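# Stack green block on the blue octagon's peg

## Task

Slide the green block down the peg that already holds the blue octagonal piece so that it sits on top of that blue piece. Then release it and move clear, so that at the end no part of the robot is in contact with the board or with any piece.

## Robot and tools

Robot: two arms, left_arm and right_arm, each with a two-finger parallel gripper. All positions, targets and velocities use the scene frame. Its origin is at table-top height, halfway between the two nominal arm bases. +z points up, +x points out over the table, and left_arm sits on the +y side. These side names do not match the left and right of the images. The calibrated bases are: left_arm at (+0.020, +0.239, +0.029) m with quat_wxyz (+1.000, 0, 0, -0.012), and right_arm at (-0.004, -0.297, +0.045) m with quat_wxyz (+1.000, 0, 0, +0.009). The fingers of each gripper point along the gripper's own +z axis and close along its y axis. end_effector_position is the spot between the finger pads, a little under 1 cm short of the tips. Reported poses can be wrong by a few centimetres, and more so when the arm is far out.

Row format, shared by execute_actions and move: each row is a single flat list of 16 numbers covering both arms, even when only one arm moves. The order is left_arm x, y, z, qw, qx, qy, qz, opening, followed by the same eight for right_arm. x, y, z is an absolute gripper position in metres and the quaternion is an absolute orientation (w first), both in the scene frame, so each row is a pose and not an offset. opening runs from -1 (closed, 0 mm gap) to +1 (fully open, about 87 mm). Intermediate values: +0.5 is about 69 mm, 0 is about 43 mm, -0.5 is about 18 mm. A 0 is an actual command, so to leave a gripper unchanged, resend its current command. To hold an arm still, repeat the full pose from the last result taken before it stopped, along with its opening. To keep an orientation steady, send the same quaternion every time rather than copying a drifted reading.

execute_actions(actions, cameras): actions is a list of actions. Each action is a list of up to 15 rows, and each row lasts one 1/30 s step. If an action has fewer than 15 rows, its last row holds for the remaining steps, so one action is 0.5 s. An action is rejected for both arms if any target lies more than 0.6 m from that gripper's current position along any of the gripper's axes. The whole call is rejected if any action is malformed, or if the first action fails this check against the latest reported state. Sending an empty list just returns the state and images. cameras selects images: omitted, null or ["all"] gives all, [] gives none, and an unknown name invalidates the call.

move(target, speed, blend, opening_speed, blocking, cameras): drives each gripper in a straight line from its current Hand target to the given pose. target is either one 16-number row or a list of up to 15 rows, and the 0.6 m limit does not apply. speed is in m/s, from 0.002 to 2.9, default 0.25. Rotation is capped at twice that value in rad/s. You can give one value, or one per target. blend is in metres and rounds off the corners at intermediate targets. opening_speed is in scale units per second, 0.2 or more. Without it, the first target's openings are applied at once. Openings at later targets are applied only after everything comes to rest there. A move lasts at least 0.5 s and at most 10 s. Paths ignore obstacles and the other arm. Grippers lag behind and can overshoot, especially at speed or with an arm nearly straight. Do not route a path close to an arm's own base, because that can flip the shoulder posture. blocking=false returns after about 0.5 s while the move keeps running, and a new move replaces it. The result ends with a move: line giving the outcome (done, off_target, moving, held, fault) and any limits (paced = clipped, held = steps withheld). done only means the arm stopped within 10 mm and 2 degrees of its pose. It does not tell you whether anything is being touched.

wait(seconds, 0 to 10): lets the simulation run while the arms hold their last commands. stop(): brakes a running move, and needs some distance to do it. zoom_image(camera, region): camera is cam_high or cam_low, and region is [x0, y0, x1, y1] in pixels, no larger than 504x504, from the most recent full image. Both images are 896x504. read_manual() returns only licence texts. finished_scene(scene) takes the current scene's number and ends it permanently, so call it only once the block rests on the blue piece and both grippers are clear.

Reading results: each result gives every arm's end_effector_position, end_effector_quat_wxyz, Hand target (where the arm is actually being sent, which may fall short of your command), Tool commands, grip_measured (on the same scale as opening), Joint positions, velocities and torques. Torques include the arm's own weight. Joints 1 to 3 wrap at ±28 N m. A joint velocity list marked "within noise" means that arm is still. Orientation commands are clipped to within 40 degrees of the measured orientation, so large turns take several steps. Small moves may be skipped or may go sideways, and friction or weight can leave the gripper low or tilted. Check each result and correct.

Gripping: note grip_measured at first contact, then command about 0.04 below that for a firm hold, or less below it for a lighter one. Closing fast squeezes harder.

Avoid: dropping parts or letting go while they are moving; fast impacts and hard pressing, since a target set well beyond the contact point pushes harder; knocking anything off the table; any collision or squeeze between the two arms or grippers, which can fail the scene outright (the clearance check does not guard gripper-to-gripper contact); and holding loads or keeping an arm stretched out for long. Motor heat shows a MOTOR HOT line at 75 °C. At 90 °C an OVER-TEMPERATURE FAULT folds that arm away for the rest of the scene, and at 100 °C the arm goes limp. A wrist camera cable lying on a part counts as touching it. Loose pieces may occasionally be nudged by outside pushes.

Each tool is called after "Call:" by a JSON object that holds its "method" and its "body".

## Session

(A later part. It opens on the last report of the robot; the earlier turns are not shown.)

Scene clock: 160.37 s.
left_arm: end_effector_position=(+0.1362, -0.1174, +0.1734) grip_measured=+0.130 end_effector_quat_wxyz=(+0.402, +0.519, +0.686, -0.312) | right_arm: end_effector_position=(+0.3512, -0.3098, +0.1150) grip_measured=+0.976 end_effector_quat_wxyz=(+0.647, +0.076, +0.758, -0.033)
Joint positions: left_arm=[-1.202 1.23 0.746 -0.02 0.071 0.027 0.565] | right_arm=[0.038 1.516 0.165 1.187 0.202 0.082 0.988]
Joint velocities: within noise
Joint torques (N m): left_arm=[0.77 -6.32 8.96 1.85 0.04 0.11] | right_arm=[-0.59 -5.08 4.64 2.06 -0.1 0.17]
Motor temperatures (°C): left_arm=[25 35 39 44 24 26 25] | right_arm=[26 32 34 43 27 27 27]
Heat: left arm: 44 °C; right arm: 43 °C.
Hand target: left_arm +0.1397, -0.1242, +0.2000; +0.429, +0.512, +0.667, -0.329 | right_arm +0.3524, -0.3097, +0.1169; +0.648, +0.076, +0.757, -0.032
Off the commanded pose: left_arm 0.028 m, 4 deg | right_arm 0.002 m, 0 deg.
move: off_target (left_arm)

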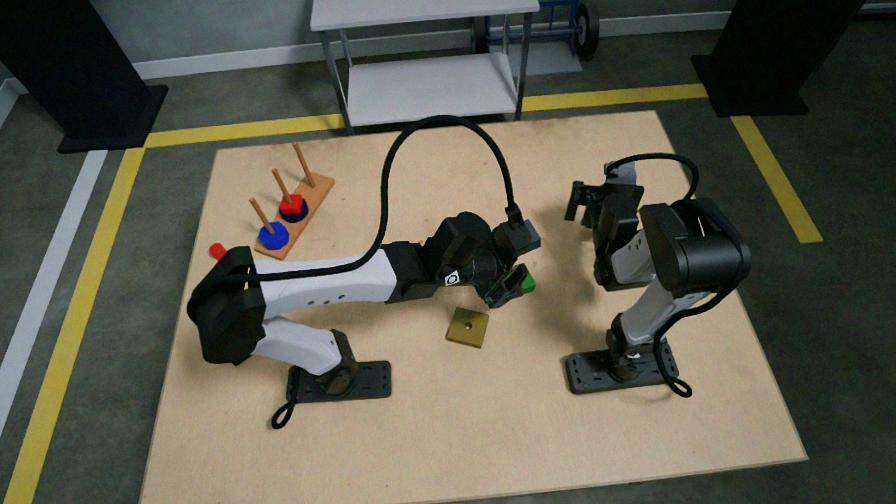

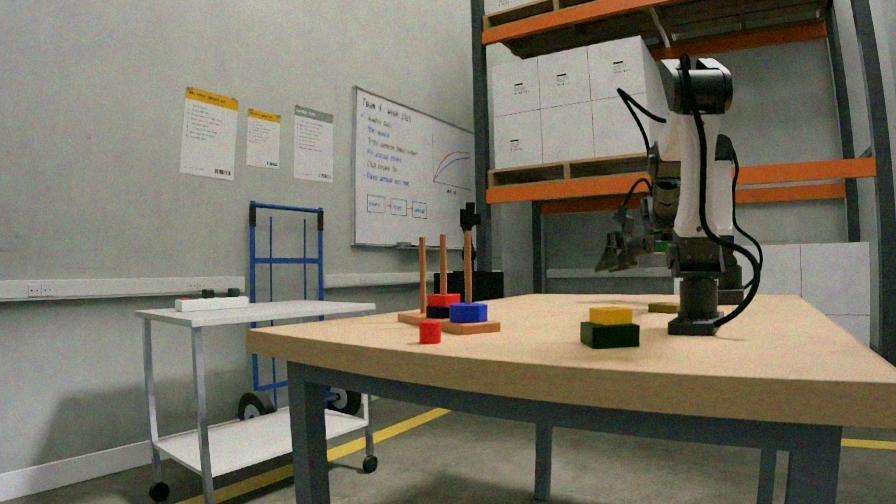

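Call:
{"method": "move", "body": {"target": [[0.27,-0.04,0.25,0.4761,0.3988,0.7401,-0.2566,0.0,0.3524,-0.3097,0.1168,0.648,0.076,0.757,-0.032,1],[0.36,0.13,0.29,0.5384,0.0821,0.8370,-0.0528,0.0,0.3524,-0.3097,0.1168,0.648,0.076,0.757,-0.032,1],[0.345,0.35,0.29,0.5310,-0.1605,0.8255,0.1032,0.0,0.3524,-0.3097,0.1168,0.648,0.076,0.757,-0.032,1]], "speed": 0.15, "blend": [0.04,0.04,0], "cameras": ["cam_high","cam_low"]}}

Call:
{"method": "zoom_image", "body": {"camera": "cam_high", "region": [220, 90, 360, 270]}}

Call:
{"method": "zoom_image", "body": {"camera": "cam_low", "region": [380, 160, 560, 340]}}

Scene clock: 172.03 s.
left_arm: end_effector_position=(+0.3375, +0.3473, +0.2772) grip_measured=+0.130 end_effector_quat_wxyz=(+0.512, -0.166, +0.837, +0.102) | right_arm: end_effector_position=(+0.3512, -0.3098, +0.1150) grip_measured=+0.976 end_effector_quat_wxyz=(+0.647, +0.076, +0.758, -0.033)
Joint positions: left_arm=[0.311 1.042 1.032 -0.465 -0.094 -0.048 0.565] | right_arm=[0.038 1.516 0.165 1.187 0.202 0.082 0.988]
Joint velocities: within noise
Joint torques (N m): left_arm=[0.76 -2.17 7.92 2.03 -0.02 0.08] | right_arm=[-0.55 -5.15 4.72 2.04 -0.09 0.14]
Motor temperatures (°C): left_arm=[25 35 41 44 24 26 25] | right_arm=[26 32 33 43 27 26 27]
Heat: left arm: 44 °C; right arm: 43 °C.
Hand target: left_arm +0.3444, +0.3498, +0.2901; +0.531, -0.161, +0.826, +0.103 | right_arm +0.3524, -0.3097, +0.1169; +0.648, +0.076, +0.757, -0.032
Off the commanded pose: left_arm 0.015 m, 3 deg | right_arm 0.002 m, 0 deg.
move: off_target (left_arm)

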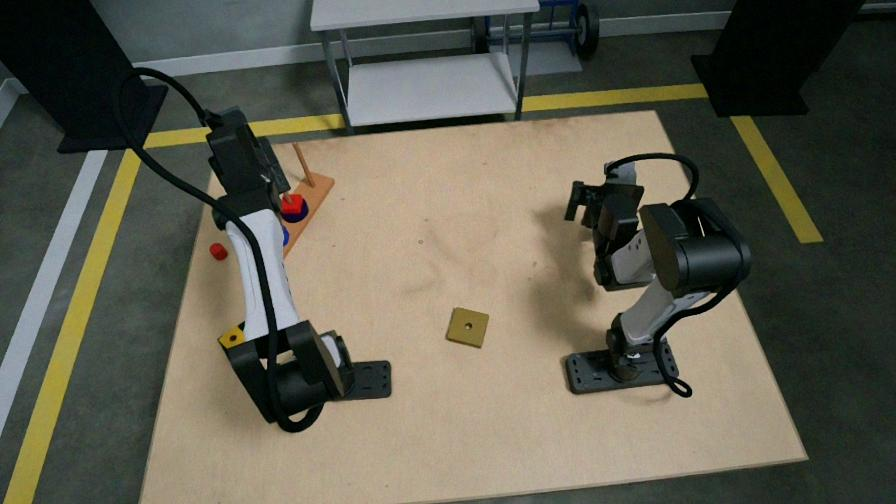

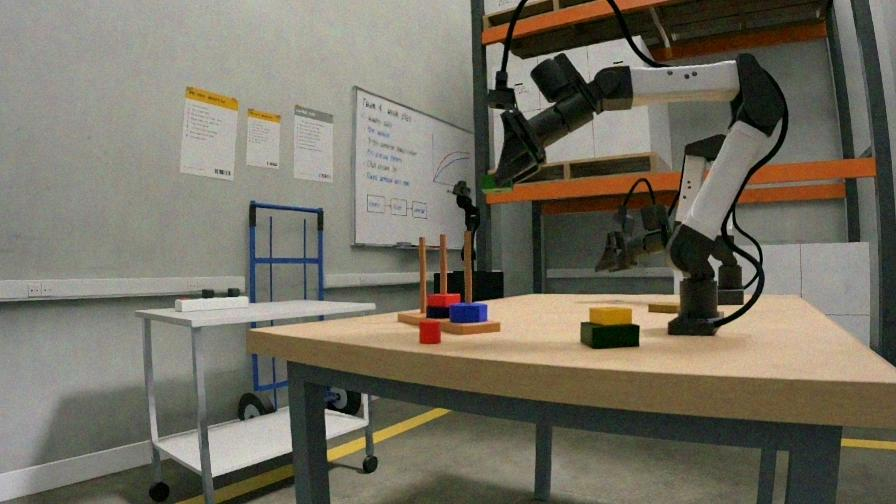

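Scaled by 2.800 from the camera's 896x504 image, which has a finer 1280x720 frame.

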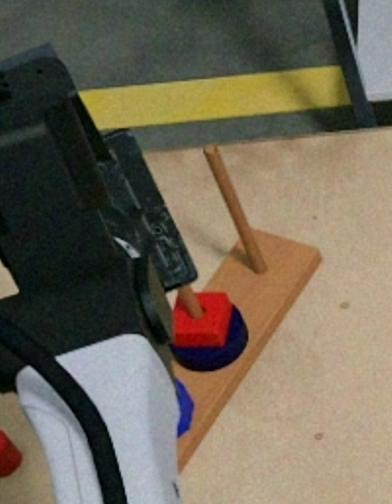

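Scaled by 2.800 from the camera's 896x504 image, which has a finer 1280x720 frame.

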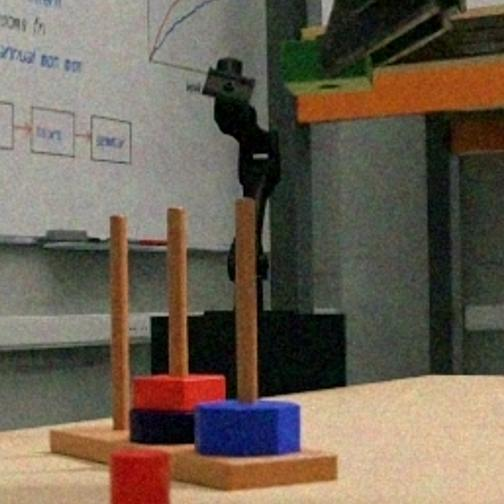

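Call:
{"method": "move", "body": {"target": [0.381,0.3995,0.275,0.5417,-0.1591,0.8186,0.1053,0.0,0.3524,-0.3097,0.1168,0.648,0.076,0.757,-0.032,1], "speed": 0.08, "cameras": ["cam_high","cam_low"]}}

Call:
{"method": "zoom_image", "body": {"camera": "cam_high", "region": [190, 90, 330, 270]}}

Call:
{"method": "zoom_image", "body": {"camera": "cam_low", "region": [400, 170, 520, 330]}}

Scene clock: 194.07 s.
left_arm: end_effector_position=(+0.3717, +0.3944, +0.2570) grip_measured=+0.130 end_effector_quat_wxyz=(+0.518, -0.167, +0.833, +0.100) | right_arm: end_effector_position=(+0.3512, -0.3098, +0.1150) grip_measured=+0.976 end_effector_quat_wxyz=(+0.647, +0.076, +0.758, -0.033)
Joint positions: left_arm=[0.458 1.211 1.032 -0.28 0.041 0.012 0.565] | right_arm=[0.038 1.516 0.165 1.187 0.202 0.082 0.988]
Joint velocities: within noise
Joint torques (N m): left_arm=[0.69 -3.45 9.18 2.04 0.06 0.1] | right_arm=[-0.58 -5 4.67 2.03 -0.1 0.14]
Motor temperatures (°C): left_arm=[25 34 43 45 24 26 25] | right_arm=[26 32 33 43 27 26 27]
Heat: left arm: 45 °C; right arm: 43 °C.
Hand target: left_arm +0.3800, +0.3990, +0.2752; +0.542, -0.159, +0.819, +0.106 | right_arm +0.3524, -0.3097, +0.1169; +0.648, +0.076, +0.757, -0.032
Off the commanded pose: left_arm 0.021 m, 3 deg | right_arm 0.002 m, 0 deg.
move: off_target (left_arm)

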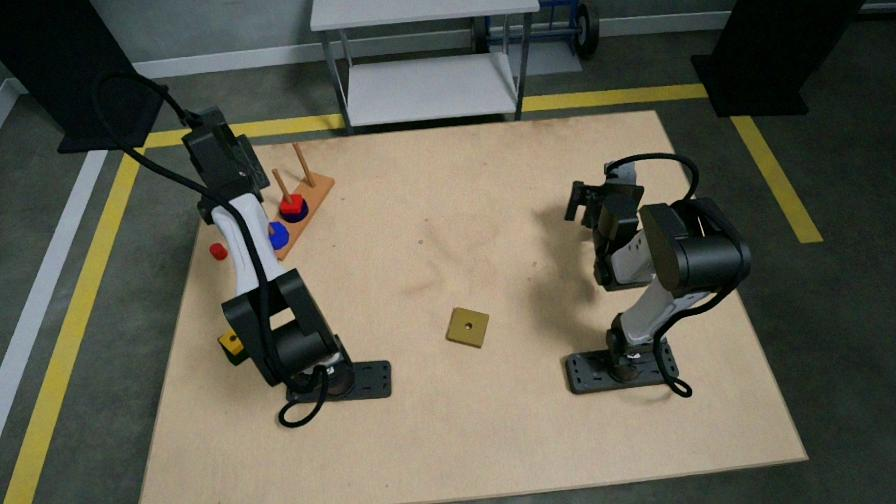

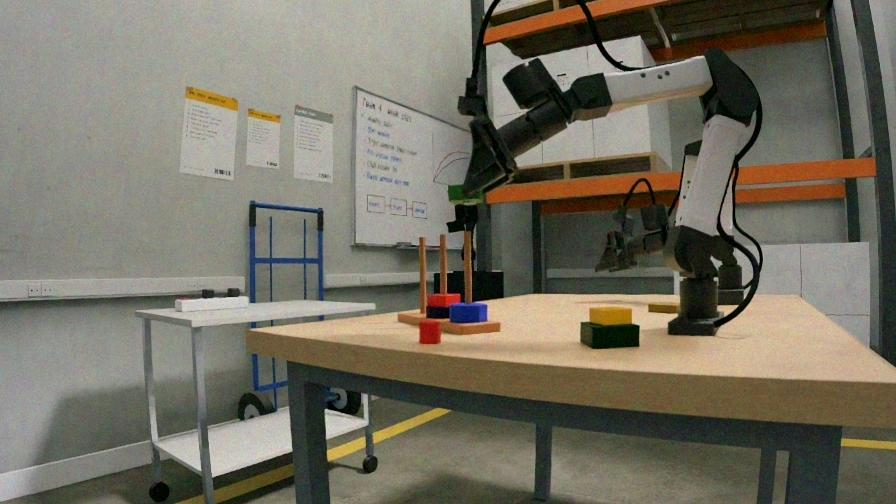

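Scaled by 2.800 from the camera's 896x504 image, which has a finer 1280x720 frame.

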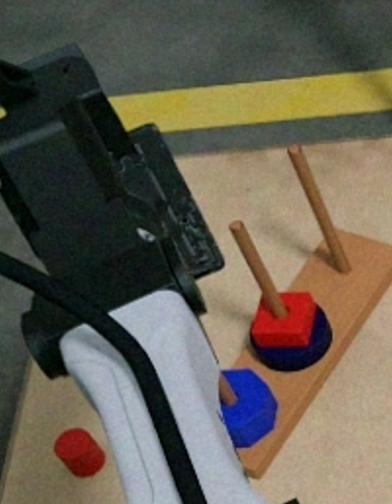

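Scaled by 3.150 from the camera's 896x504 image, which has a finer 1280x720 frame.

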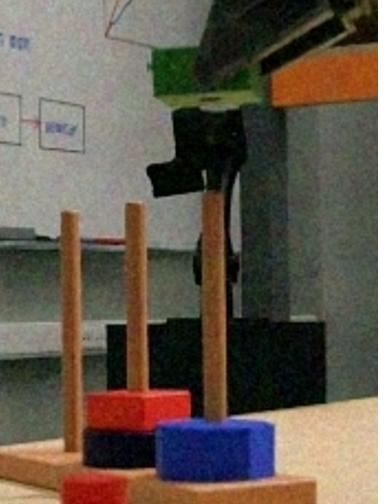

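Call:
{"method": "move", "body": {"target": [0.378,0.403,0.275,0.5453,0.0874,0.8317,-0.0573,0.0,0.3524,-0.3097,0.1168,0.648,0.076,0.757,-0.032,1], "speed": 0.15, "cameras": ["cam_high","cam_low"]}}

Call:
{"method": "zoom_image", "body": {"camera": "cam_high", "region": [190, 90, 330, 270]}}

Call:
{"method": "zoom_image", "body": {"camera": "cam_low", "region": [400, 170, 520, 330]}}

Scene clock: 226.43 s.
left_arm: end_effector_position=(+0.3723, +0.3983, +0.2627) grip_measured=+0.130 end_effector_quat_wxyz=(+0.532, +0.073, +0.841, -0.065) | right_arm: end_effector_position=(+0.3512, -0.3098, +0.1150) grip_measured=+0.976 end_effector_quat_wxyz=(+0.647, +0.076, +0.758, -0.033)
Joint positions: left_arm=[0.75 1.406 1.238 -0.501 0.816 0.488 0.565] | right_arm=[0.038 1.516 0.165 1.187 0.202 0.082 0.988]
Joint velocities: within noise
Joint torques (N m): left_arm=[0.9 -4.55 9.14 1.48 0.41 0.1] | right_arm=[-0.57 -5.07 4.64 2.03 -0.09 0.13]
Motor temperatures (°C): left_arm=[25 33 45 47 24 26 26] | right_arm=[26 31 33 44 27 26 27]
Heat: left arm: 47 °C; right arm: 44 °C.
Hand target: left_arm +0.3776, +0.4029, +0.2750; +0.545, +0.087, +0.832, -0.057 | right_arm +0.3524, -0.3097, +0.1169; +0.648, +0.076, +0.757, -0.032
Off the commanded pose: left_arm 0.014 m, 3 deg | right_arm 0.002 m, 0 deg.
move: off_target (left_arm)

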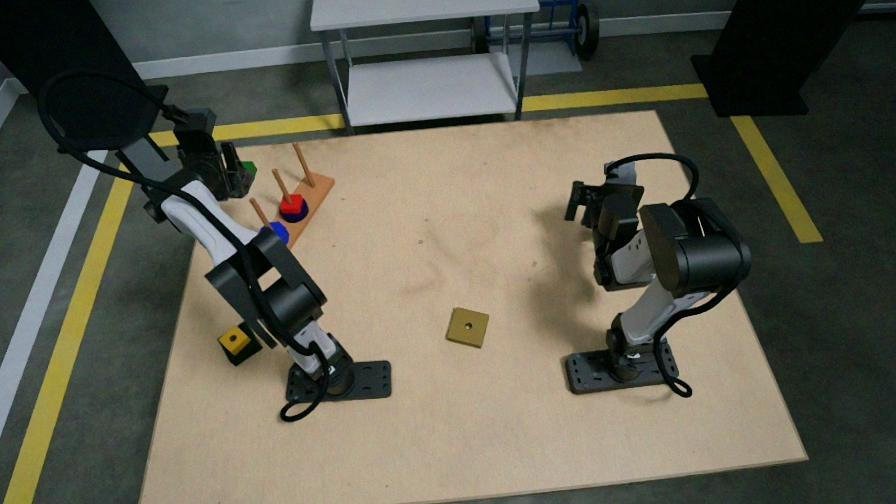

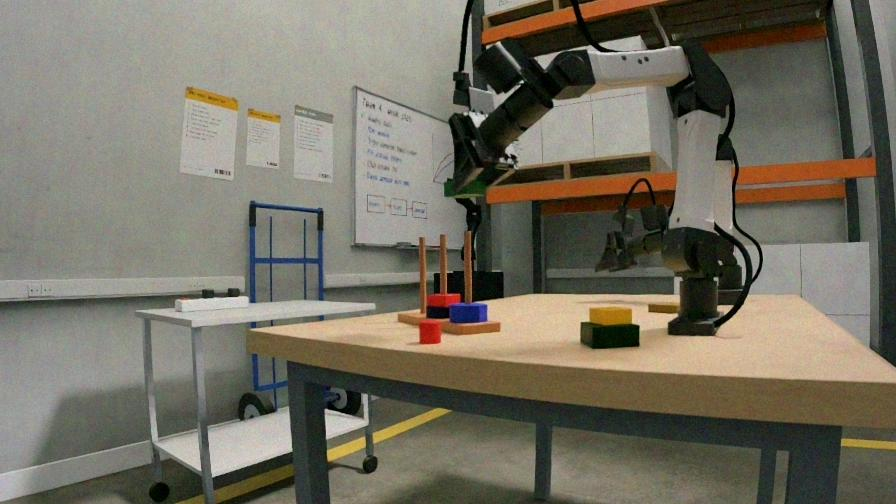

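Scaled by 2.800 from the camera's 896x504 image, which has a finer 1280x720 frame.

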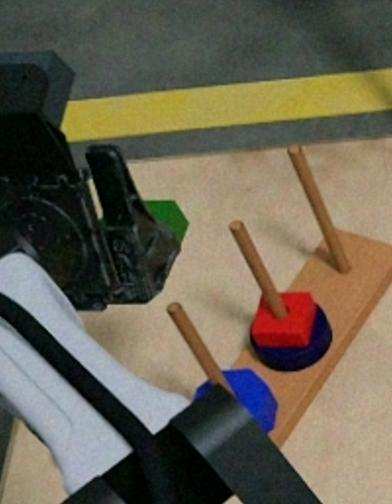

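Scaled by 3.150 from the camera's 896x504 image, which has a finer 1280x720 frame.

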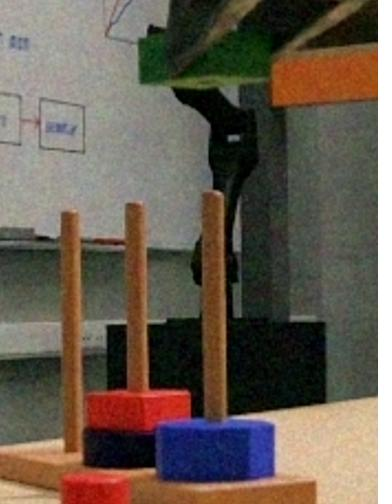

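Call:
{"method": "zoom_image", "body": {"camera": "cam_high", "region": [225, 140, 285, 200]}}

Call:
{"method": "zoom_image", "body": {"camera": "cam_low", "region": [430, 170, 500, 240]}}

Scaled by 8.400 from the camera's 896x504 image, which has a finer 1280x720 frame.

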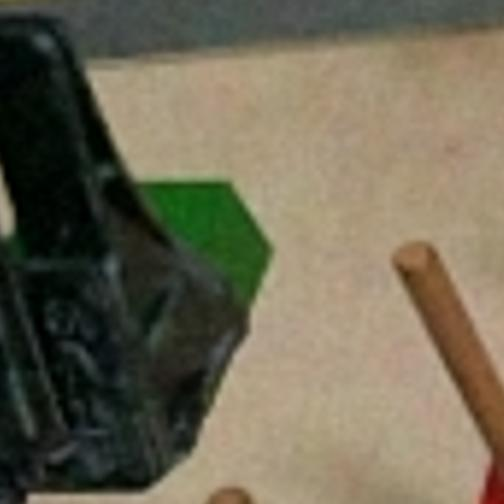

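Scaled by 7.200 from the camera's 896x504 image, which has a finer 1280x720 frame.

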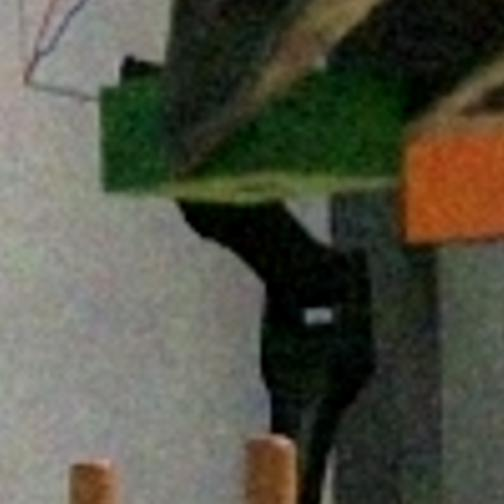

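Call:
{"method": "move", "body": {"target": [0.371,0.403,0.240,0.5453,0.0874,0.8317,-0.0573,0.0,0.3524,-0.3097,0.1168,0.648,0.076,0.757,-0.032,1], "speed": 0.06, "cameras": ["cam_high","cam_low"]}}

Call:
{"method": "zoom_image", "body": {"camera": "cam_high", "region": [225, 150, 285, 210]}}

Call:
{"method": "zoom_image", "body": {"camera": "cam_low", "region": [430, 180, 500, 250]}}

Scene clock: 257.27 s.
left_arm: end_effector_position=(+0.3687, +0.4008, +0.2316) grip_measured=+0.130 end_effector_quat_wxyz=(+0.531, +0.073, +0.842, -0.067) | right_arm: end_effector_position=(+0.3512, -0.3098, +0.1150) grip_measured=+0.976 end_effector_quat_wxyz=(+0.647, +0.076, +0.758, -0.033)
Joint positions: left_arm=[0.766 1.406 1.12 -0.4 0.829 0.504 0.565] | right_arm=[0.038 1.516 0.165 1.187 0.202 0.082 0.988]
Joint velocities: within noise
Joint torques (N m): left_arm=[0.8 -6.15 6.08 1.61 0.43 0.13] | right_arm=[-0.5 -4.97 4.66 2.02 -0.1 0.12]
Motor temperatures (°C): left_arm=[25 34 44 45 24 26 26] | right_arm=[26 31 33 44 27 26 27]
Heat: left arm: 45 °C; right arm: 44 °C.
Hand target: left_arm +0.3708, +0.4029, +0.2400; +0.545, +0.088, +0.832, -0.057 | right_arm +0.3524, -0.3097, +0.1169; +0.648, +0.076, +0.757, -0.032
Off the commanded pose: left_arm 0.009 m, 3 deg | right_arm 0.002 m, 0 deg.
move: off_target (left_arm)

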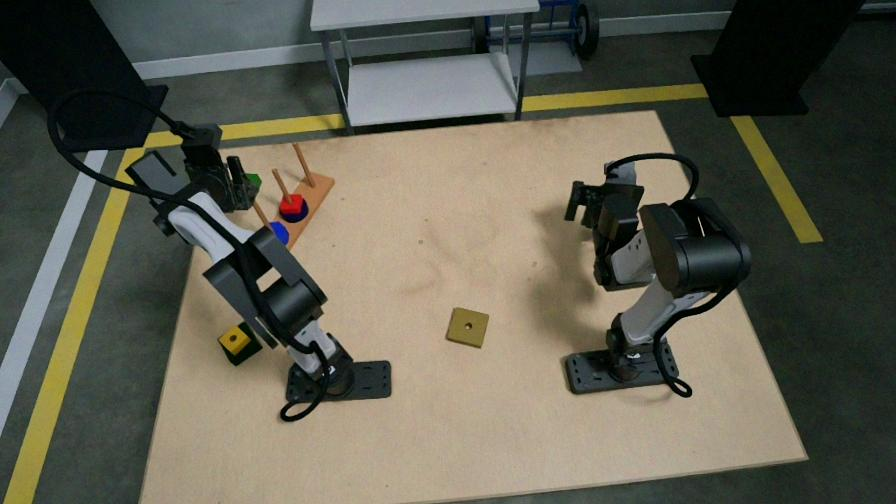

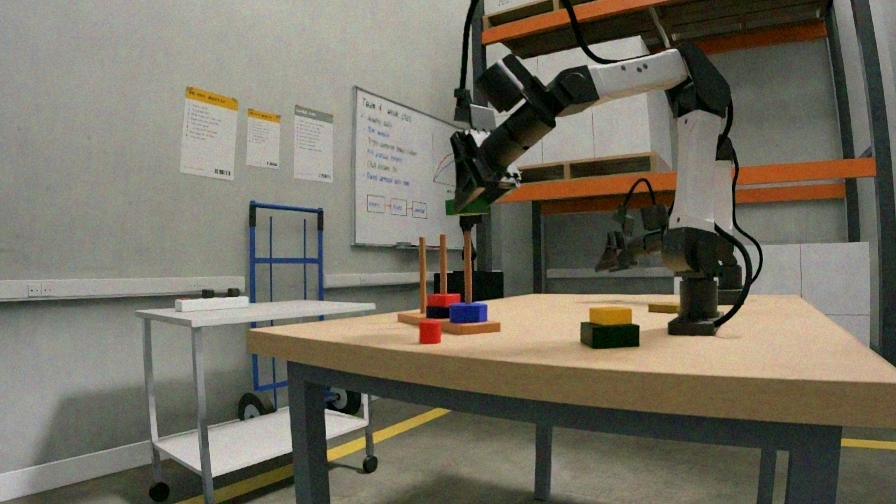

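Scaled by 8.400 from the camera's 896x504 image, which has a finer 1280x720 frame.

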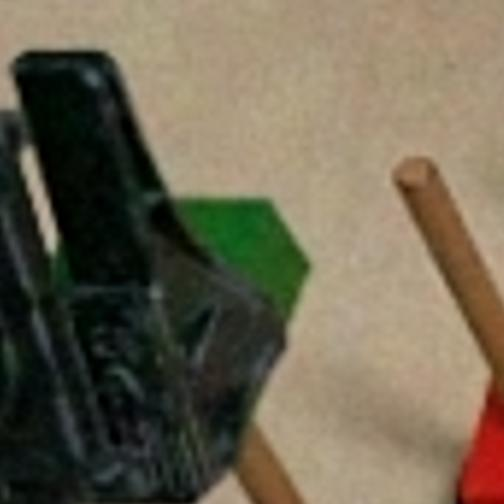

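Scaled by 7.200 from the camera's 896x504 image, which has a finer 1280x720 frame.

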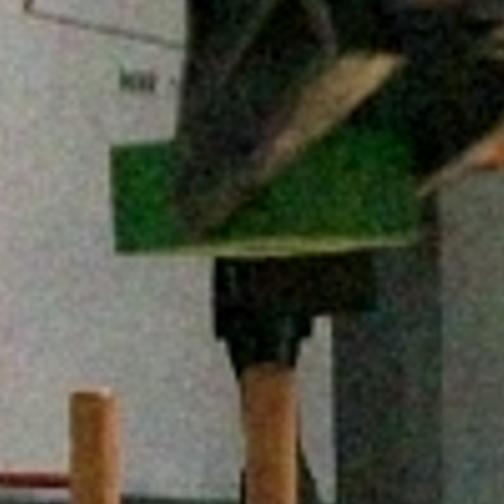

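Call:
{"method": "move", "body": {"target": [0.369,0.4005,0.219,0.5453,0.0874,0.8317,-0.0573,0.0,0.3524,-0.3097,0.1168,0.648,0.076,0.757,-0.032,1], "speed": 0.05, "cameras": ["cam_high","cam_low"]}}

Call:
{"method": "zoom_image", "body": {"camera": "cam_high", "region": [225, 150, 285, 210]}}

Call:
{"method": "zoom_image", "body": {"camera": "cam_low", "region": [440, 200, 500, 250]}}

Scene clock: 266.43 s.
left_arm: end_effector_position=(+0.3666, +0.3987, +0.2087) grip_measured=+0.130 end_effector_quat_wxyz=(+0.529, +0.073, +0.842, -0.069) | right_arm: end_effector_position=(+0.3512, -0.3098, +0.1150) grip_measured=+0.976 end_effector_quat_wxyz=(+0.647, +0.076, +0.758, -0.033)
Joint positions: left_arm=[0.766 1.406 1.032 -0.316 0.83 0.504 0.565] | right_arm=[0.038 1.516 0.165 1.187 0.202 0.082 0.988]
Joint velocities: within noise
Joint torques (N m): left_arm=[0.65 -6.56 6.02 1.63 0.37 0.12] | right_arm=[-0.54 -5.04 4.64 2.01 -0.06 0.15]
Motor temperatures (°C): left_arm=[25 35 43 44 24 26 26] | right_arm=[26 31 33 44 27 26 27]
Heat: left arm: 44 °C; right arm: 44 °C.
Hand target: left_arm +0.3688, +0.4003, +0.2190; +0.545, +0.088, +0.832, -0.057 | right_arm +0.3524, -0.3097, +0.1169; +0.648, +0.076, +0.757, -0.032
Off the commanded pose: left_arm 0.011 m, 3 deg | right_arm 0.002 m, 0 deg.
move: off_target (left_arm)

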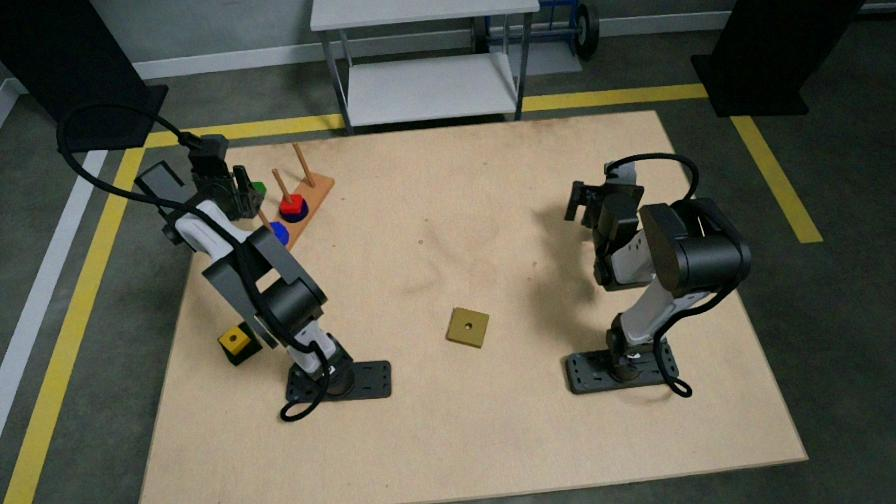

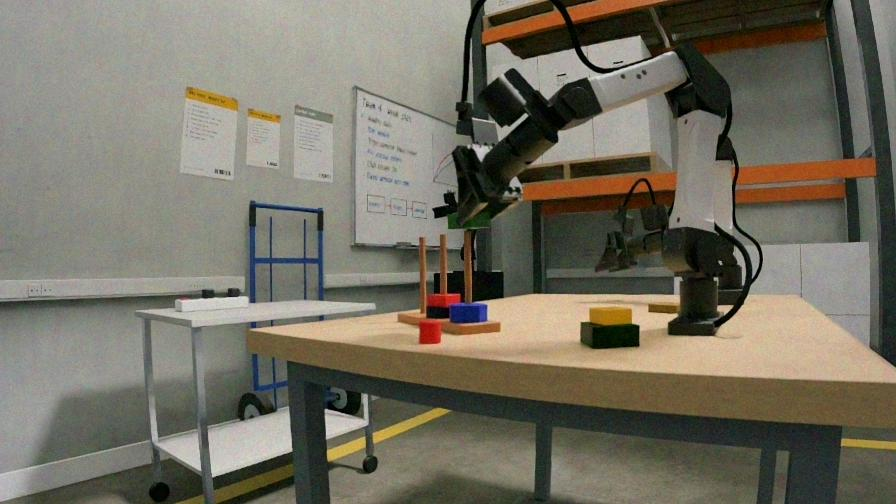

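Scaled by 8.400 from the camera's 896x504 image, which has a finer 1280x720 frame.

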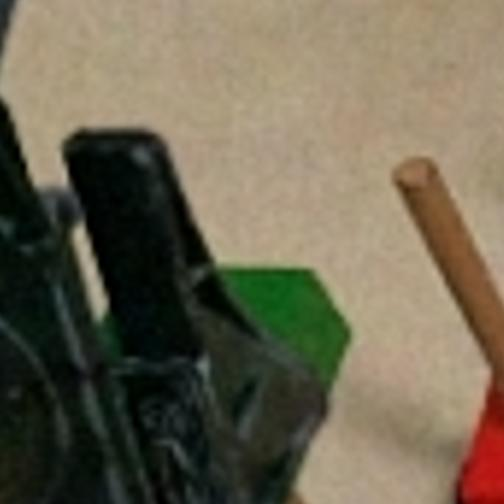

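Scaled by 8.400 from the camera's 896x504 image, which has a finer 1280x720 frame.

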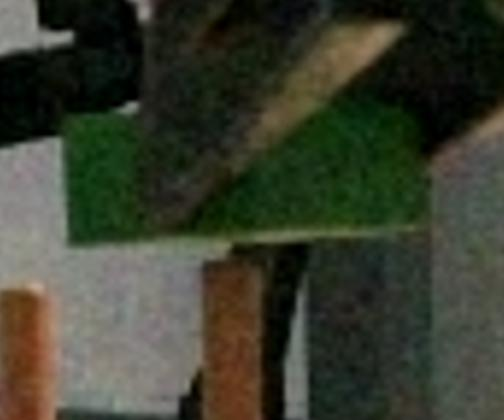

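Call:
{"method": "zoom_image", "body": {"camera": "cam_low", "region": [445, 210, 495, 240]}}

Call:
{"method": "zoom_image", "body": {"camera": "cam_low", "region": [440, 200, 500, 320]}}

Scaled by 10.080 from the camera's 896x504 image, which has a finer 1280x720 frame.

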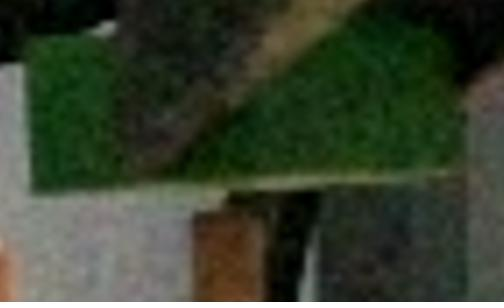

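Scaled by 4.200 from the camera's 896x504 image, which has a finer 1280x720 frame.

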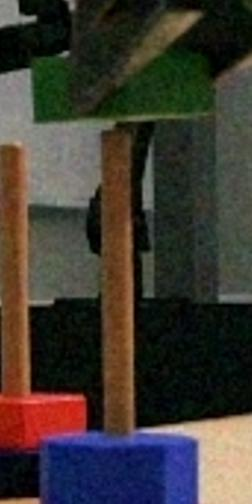

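Call:
{"method": "move", "body": {"target": [0.3715,0.4022,0.220,0.5515,0.1036,0.8266,-0.0468,0.0,0.3524,-0.3097,0.1168,0.648,0.076,0.757,-0.032,1], "speed": 0.05, "cameras": ["cam_high","cam_low"]}}

Call:
{"method": "zoom_image", "body": {"camera": "cam_high", "region": [225, 150, 285, 210]}}

Call:
{"method": "zoom_image", "body": {"camera": "cam_low", "region": [440, 200, 500, 250]}}

Scene clock: 294.10 s.
left_arm: end_effector_position=(+0.3688, +0.4011, +0.2100) grip_measured=+0.130 end_effector_quat_wxyz=(+0.536, +0.087, +0.838, -0.058) | right_arm: end_effector_position=(+0.3512, -0.3098, +0.1150) grip_measured=+0.976 end_effector_quat_wxyz=(+0.647, +0.076, +0.758, -0.033)
Joint positions: left_arm=[0.766 1.406 1.026 -0.292 0.833 0.528 0.565] | right_arm=[0.038 1.516 0.165 1.187 0.202 0.082 0.988]
Joint velocities: within noise
Joint torques (N m): left_arm=[0.51 -6.6 5.9 1.64 0.39 0.12] | right_arm=[-0.43 -5.11 4.57 2.06 -0.08 0.14]
Motor temperatures (°C): left_arm=[25 37 42 43 24 26 26] | right_arm=[26 31 33 44 27 26 26]
Heat: left arm: 43 °C; right arm: 44 °C.
Hand target: left_arm +0.3713, +0.4020, +0.2200; +0.551, +0.104, +0.827, -0.047 | right_arm +0.3524, -0.3097, +0.1169; +0.648, +0.076, +0.757, -0.032
Off the commanded pose: left_arm 0.010 m, 3 deg | right_arm 0.002 m, 0 deg.
move: off_target (left_arm)

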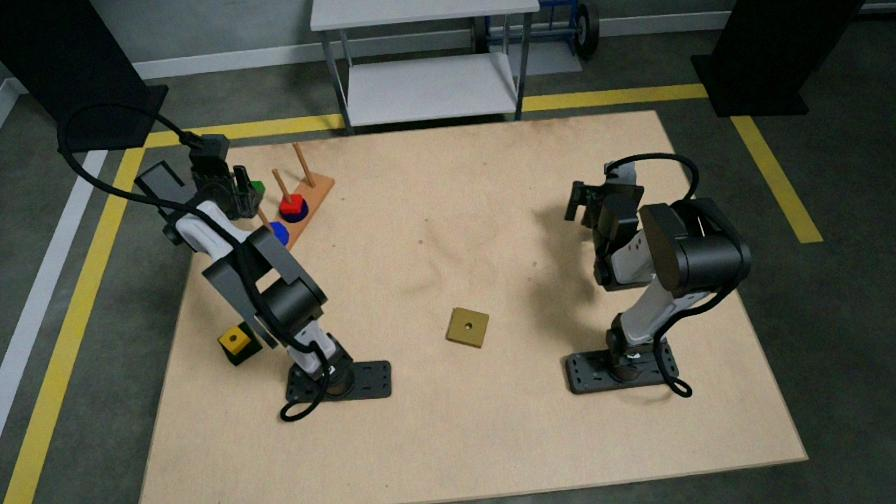

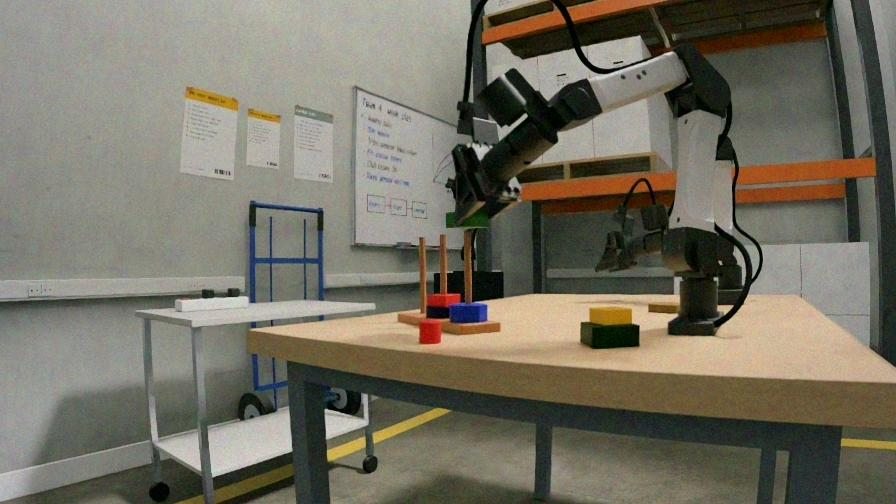

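Scaled by 8.400 from the camera's 896x504 image, which has a finer 1280x720 frame.

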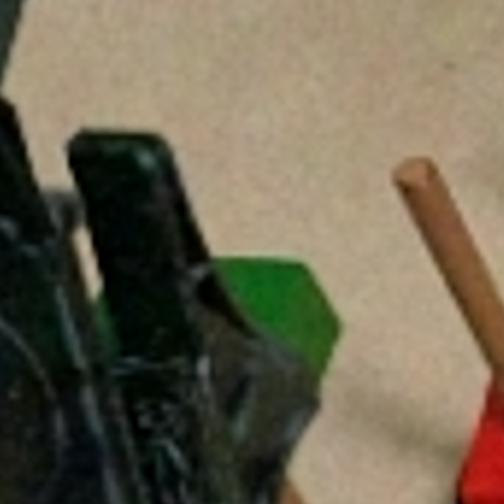

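Scaled by 8.400 from the camera's 896x504 image, which has a finer 1280x720 frame.

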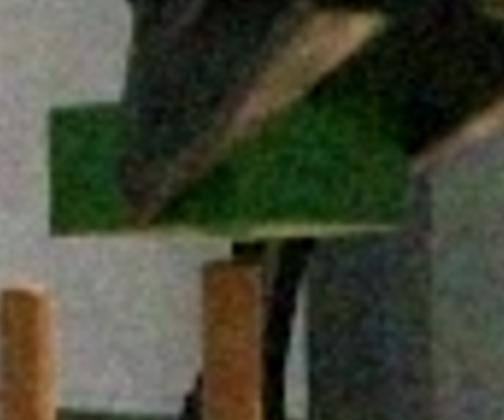

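Call:
{"method": "move", "body": {"target": [0.3715,0.4015,0.208,0.5515,0.1036,0.8266,-0.0468,0.0,0.3524,-0.3097,0.1168,0.648,0.076,0.757,-0.032,1], "speed": 0.03, "cameras": ["cam_high","cam_low"]}}

Call:
{"method": "zoom_image", "body": {"camera": "cam_high", "region": [225, 150, 285, 210]}}

Call:
{"method": "zoom_image", "body": {"camera": "cam_low", "region": [440, 200, 500, 250]}}

Scene clock: 300.23 s.
left_arm: end_effector_position=(+0.3683, +0.4006, +0.2000) grip_measured=+0.130 end_effector_quat_wxyz=(+0.538, +0.089, +0.837, -0.056) | right_arm: end_effector_position=(+0.3512, -0.3098, +0.1150) grip_measured=+0.976 end_effector_quat_wxyz=(+0.647, +0.076, +0.758, -0.033)
Joint positions: left_arm=[0.766 1.406 0.982 -0.242 0.833 0.529 0.565] | right_arm=[0.038 1.516 0.165 1.187 0.202 0.082 0.988]
Joint velocities: within noise
Joint torques (N m): left_arm=[0.35 -6.08 5.96 1.66 0.4 0.1] | right_arm=[-0.61 -4.9 4.57 2.05 -0.1 0.11]
Motor temperatures (°C): left_arm=[25 37 42 43 24 26 26] | right_arm=[26 31 33 44 27 26 26]
Heat: left arm: 43 °C; right arm: 44 °C.
Hand target: left_arm +0.3713, +0.4014, +0.2081; +0.551, +0.104, +0.827, -0.047 | right_arm +0.3524, -0.3097, +0.1169; +0.648, +0.076, +0.757, -0.032
Off the commanded pose: left_arm 0.009 m, 3 deg | right_arm 0.002 m, 0 deg.
move: off_target (left_arm)

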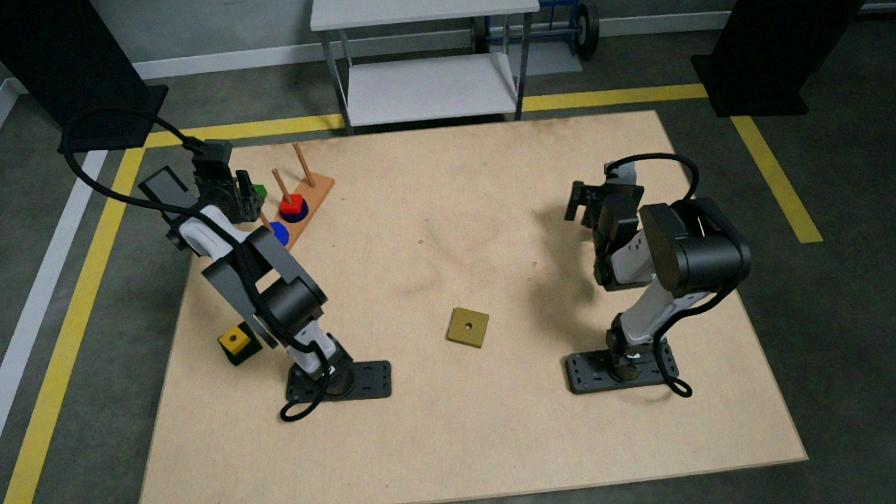

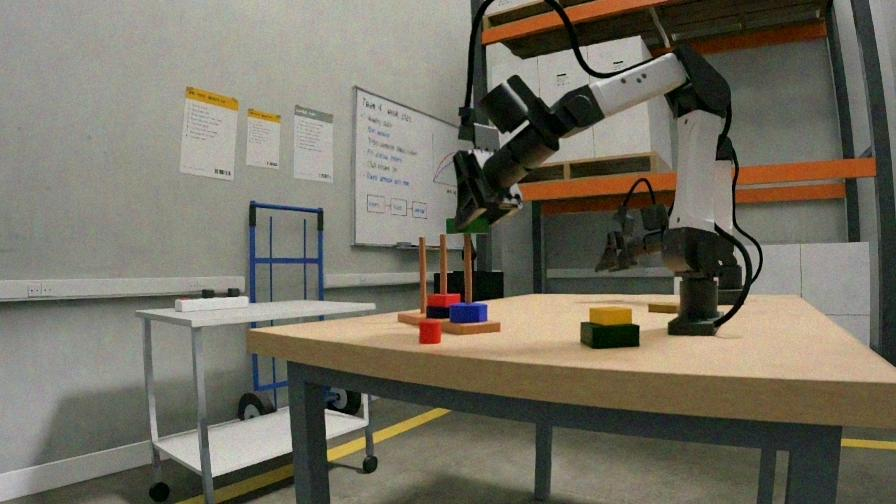

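Scaled by 8.400 from the camera's 896x504 image, which has a finer 1280x720 frame.

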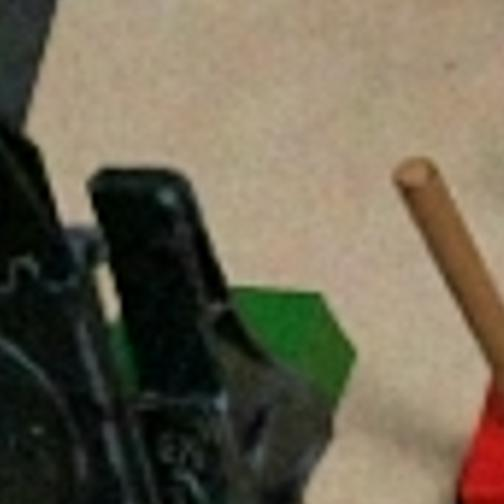

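Scaled by 8.400 from the camera's 896x504 image, which has a finer 1280x720 frame.

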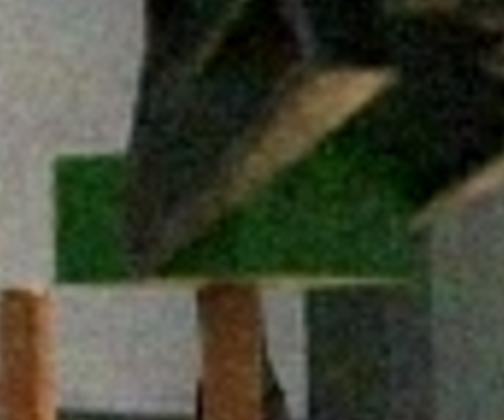

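Call:
{"method": "move", "body": {"target": [0.3715,0.4015,0.185,0.5515,0.1036,0.8266,-0.0468,0.0,0.3524,-0.3097,0.1168,0.648,0.076,0.757,-0.032,1], "speed": 0.03, "cameras": ["cam_high","cam_low"]}}

Call:
{"method": "zoom_image", "body": {"camera": "cam_low", "region": [430, 200, 510, 330]}}

Call:
{"method": "zoom_image", "body": {"camera": "cam_high", "region": [225, 150, 285, 210]}}

Scene clock: 307.40 s.
left_arm: end_effector_position=(+0.3682, +0.4005, +0.1852) grip_measured=+0.130 end_effector_quat_wxyz=(+0.545, +0.094, +0.832, -0.047) | right_arm: end_effector_position=(+0.3512, -0.3098, +0.1150) grip_measured=+0.976 end_effector_quat_wxyz=(+0.647, +0.076, +0.758, -0.033)
Joint positions: left_arm=[0.766 1.406 0.906 -0.139 0.833 0.53 0.565] | right_arm=[0.038 1.516 0.165 1.187 0.202 0.082 0.988]
Joint velocities: within noise
Joint torques (N m): left_arm=[0.42 -4.23 5.82 1.63 0.41 0.1] | right_arm=[-0.4 -5.15 4.46 2.03 -0.08 0.12]
Motor temperatures (°C): left_arm=[25 37 42 43 24 26 26] | right_arm=[26 31 33 44 27 26 26]
Heat: left arm: 43 °C; right arm: 44 °C.
Hand target: left_arm +0.3714, +0.4014, +0.1850; +0.551, +0.104, +0.827, -0.047 | right_arm +0.3524, -0.3097, +0.1169; +0.648, +0.076, +0.757, -0.032
Off the commanded pose: left_arm 0.003 m, 1 deg | right_arm 0.002 m, 0 deg.
move: done

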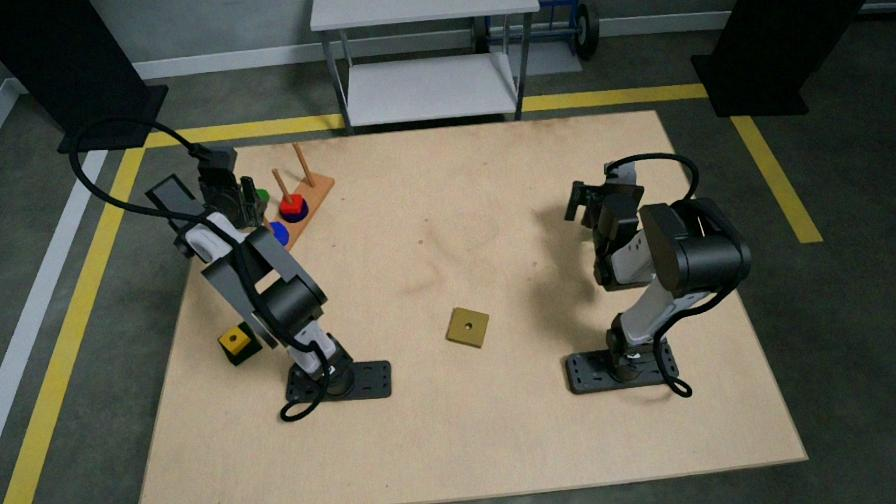

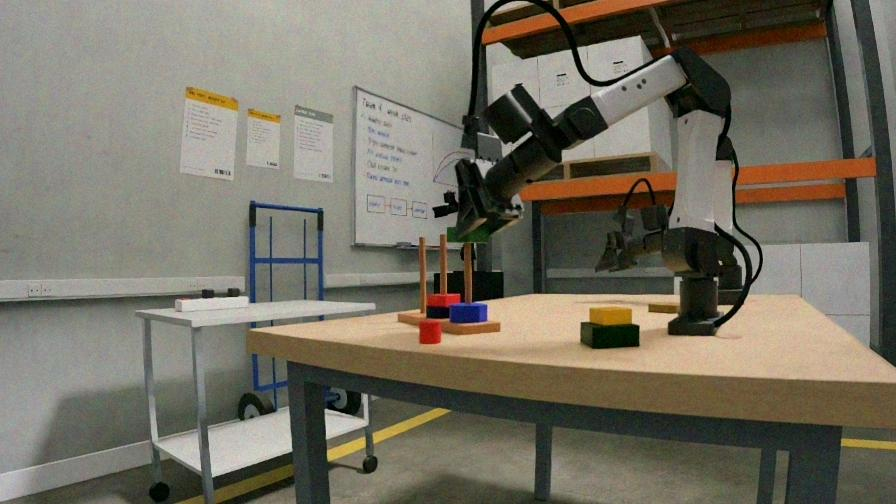

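Scaled by 3.877 from the camera's 896x504 image, which has a finer 1280x720 frame.

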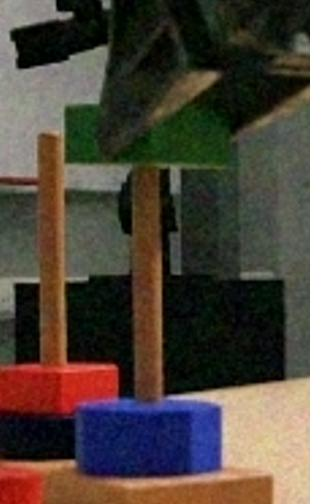

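Scaled by 8.400 from the camera's 896x504 image, which has a finer 1280x720 frame.

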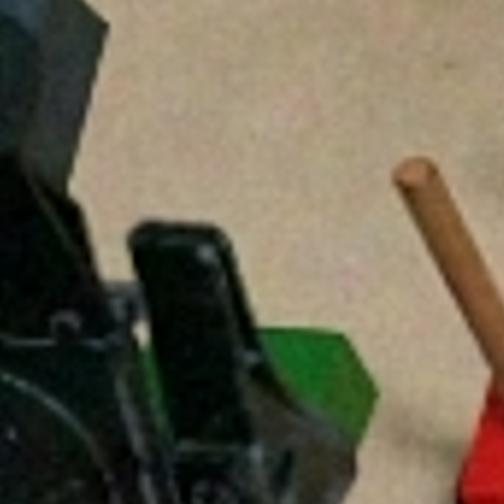

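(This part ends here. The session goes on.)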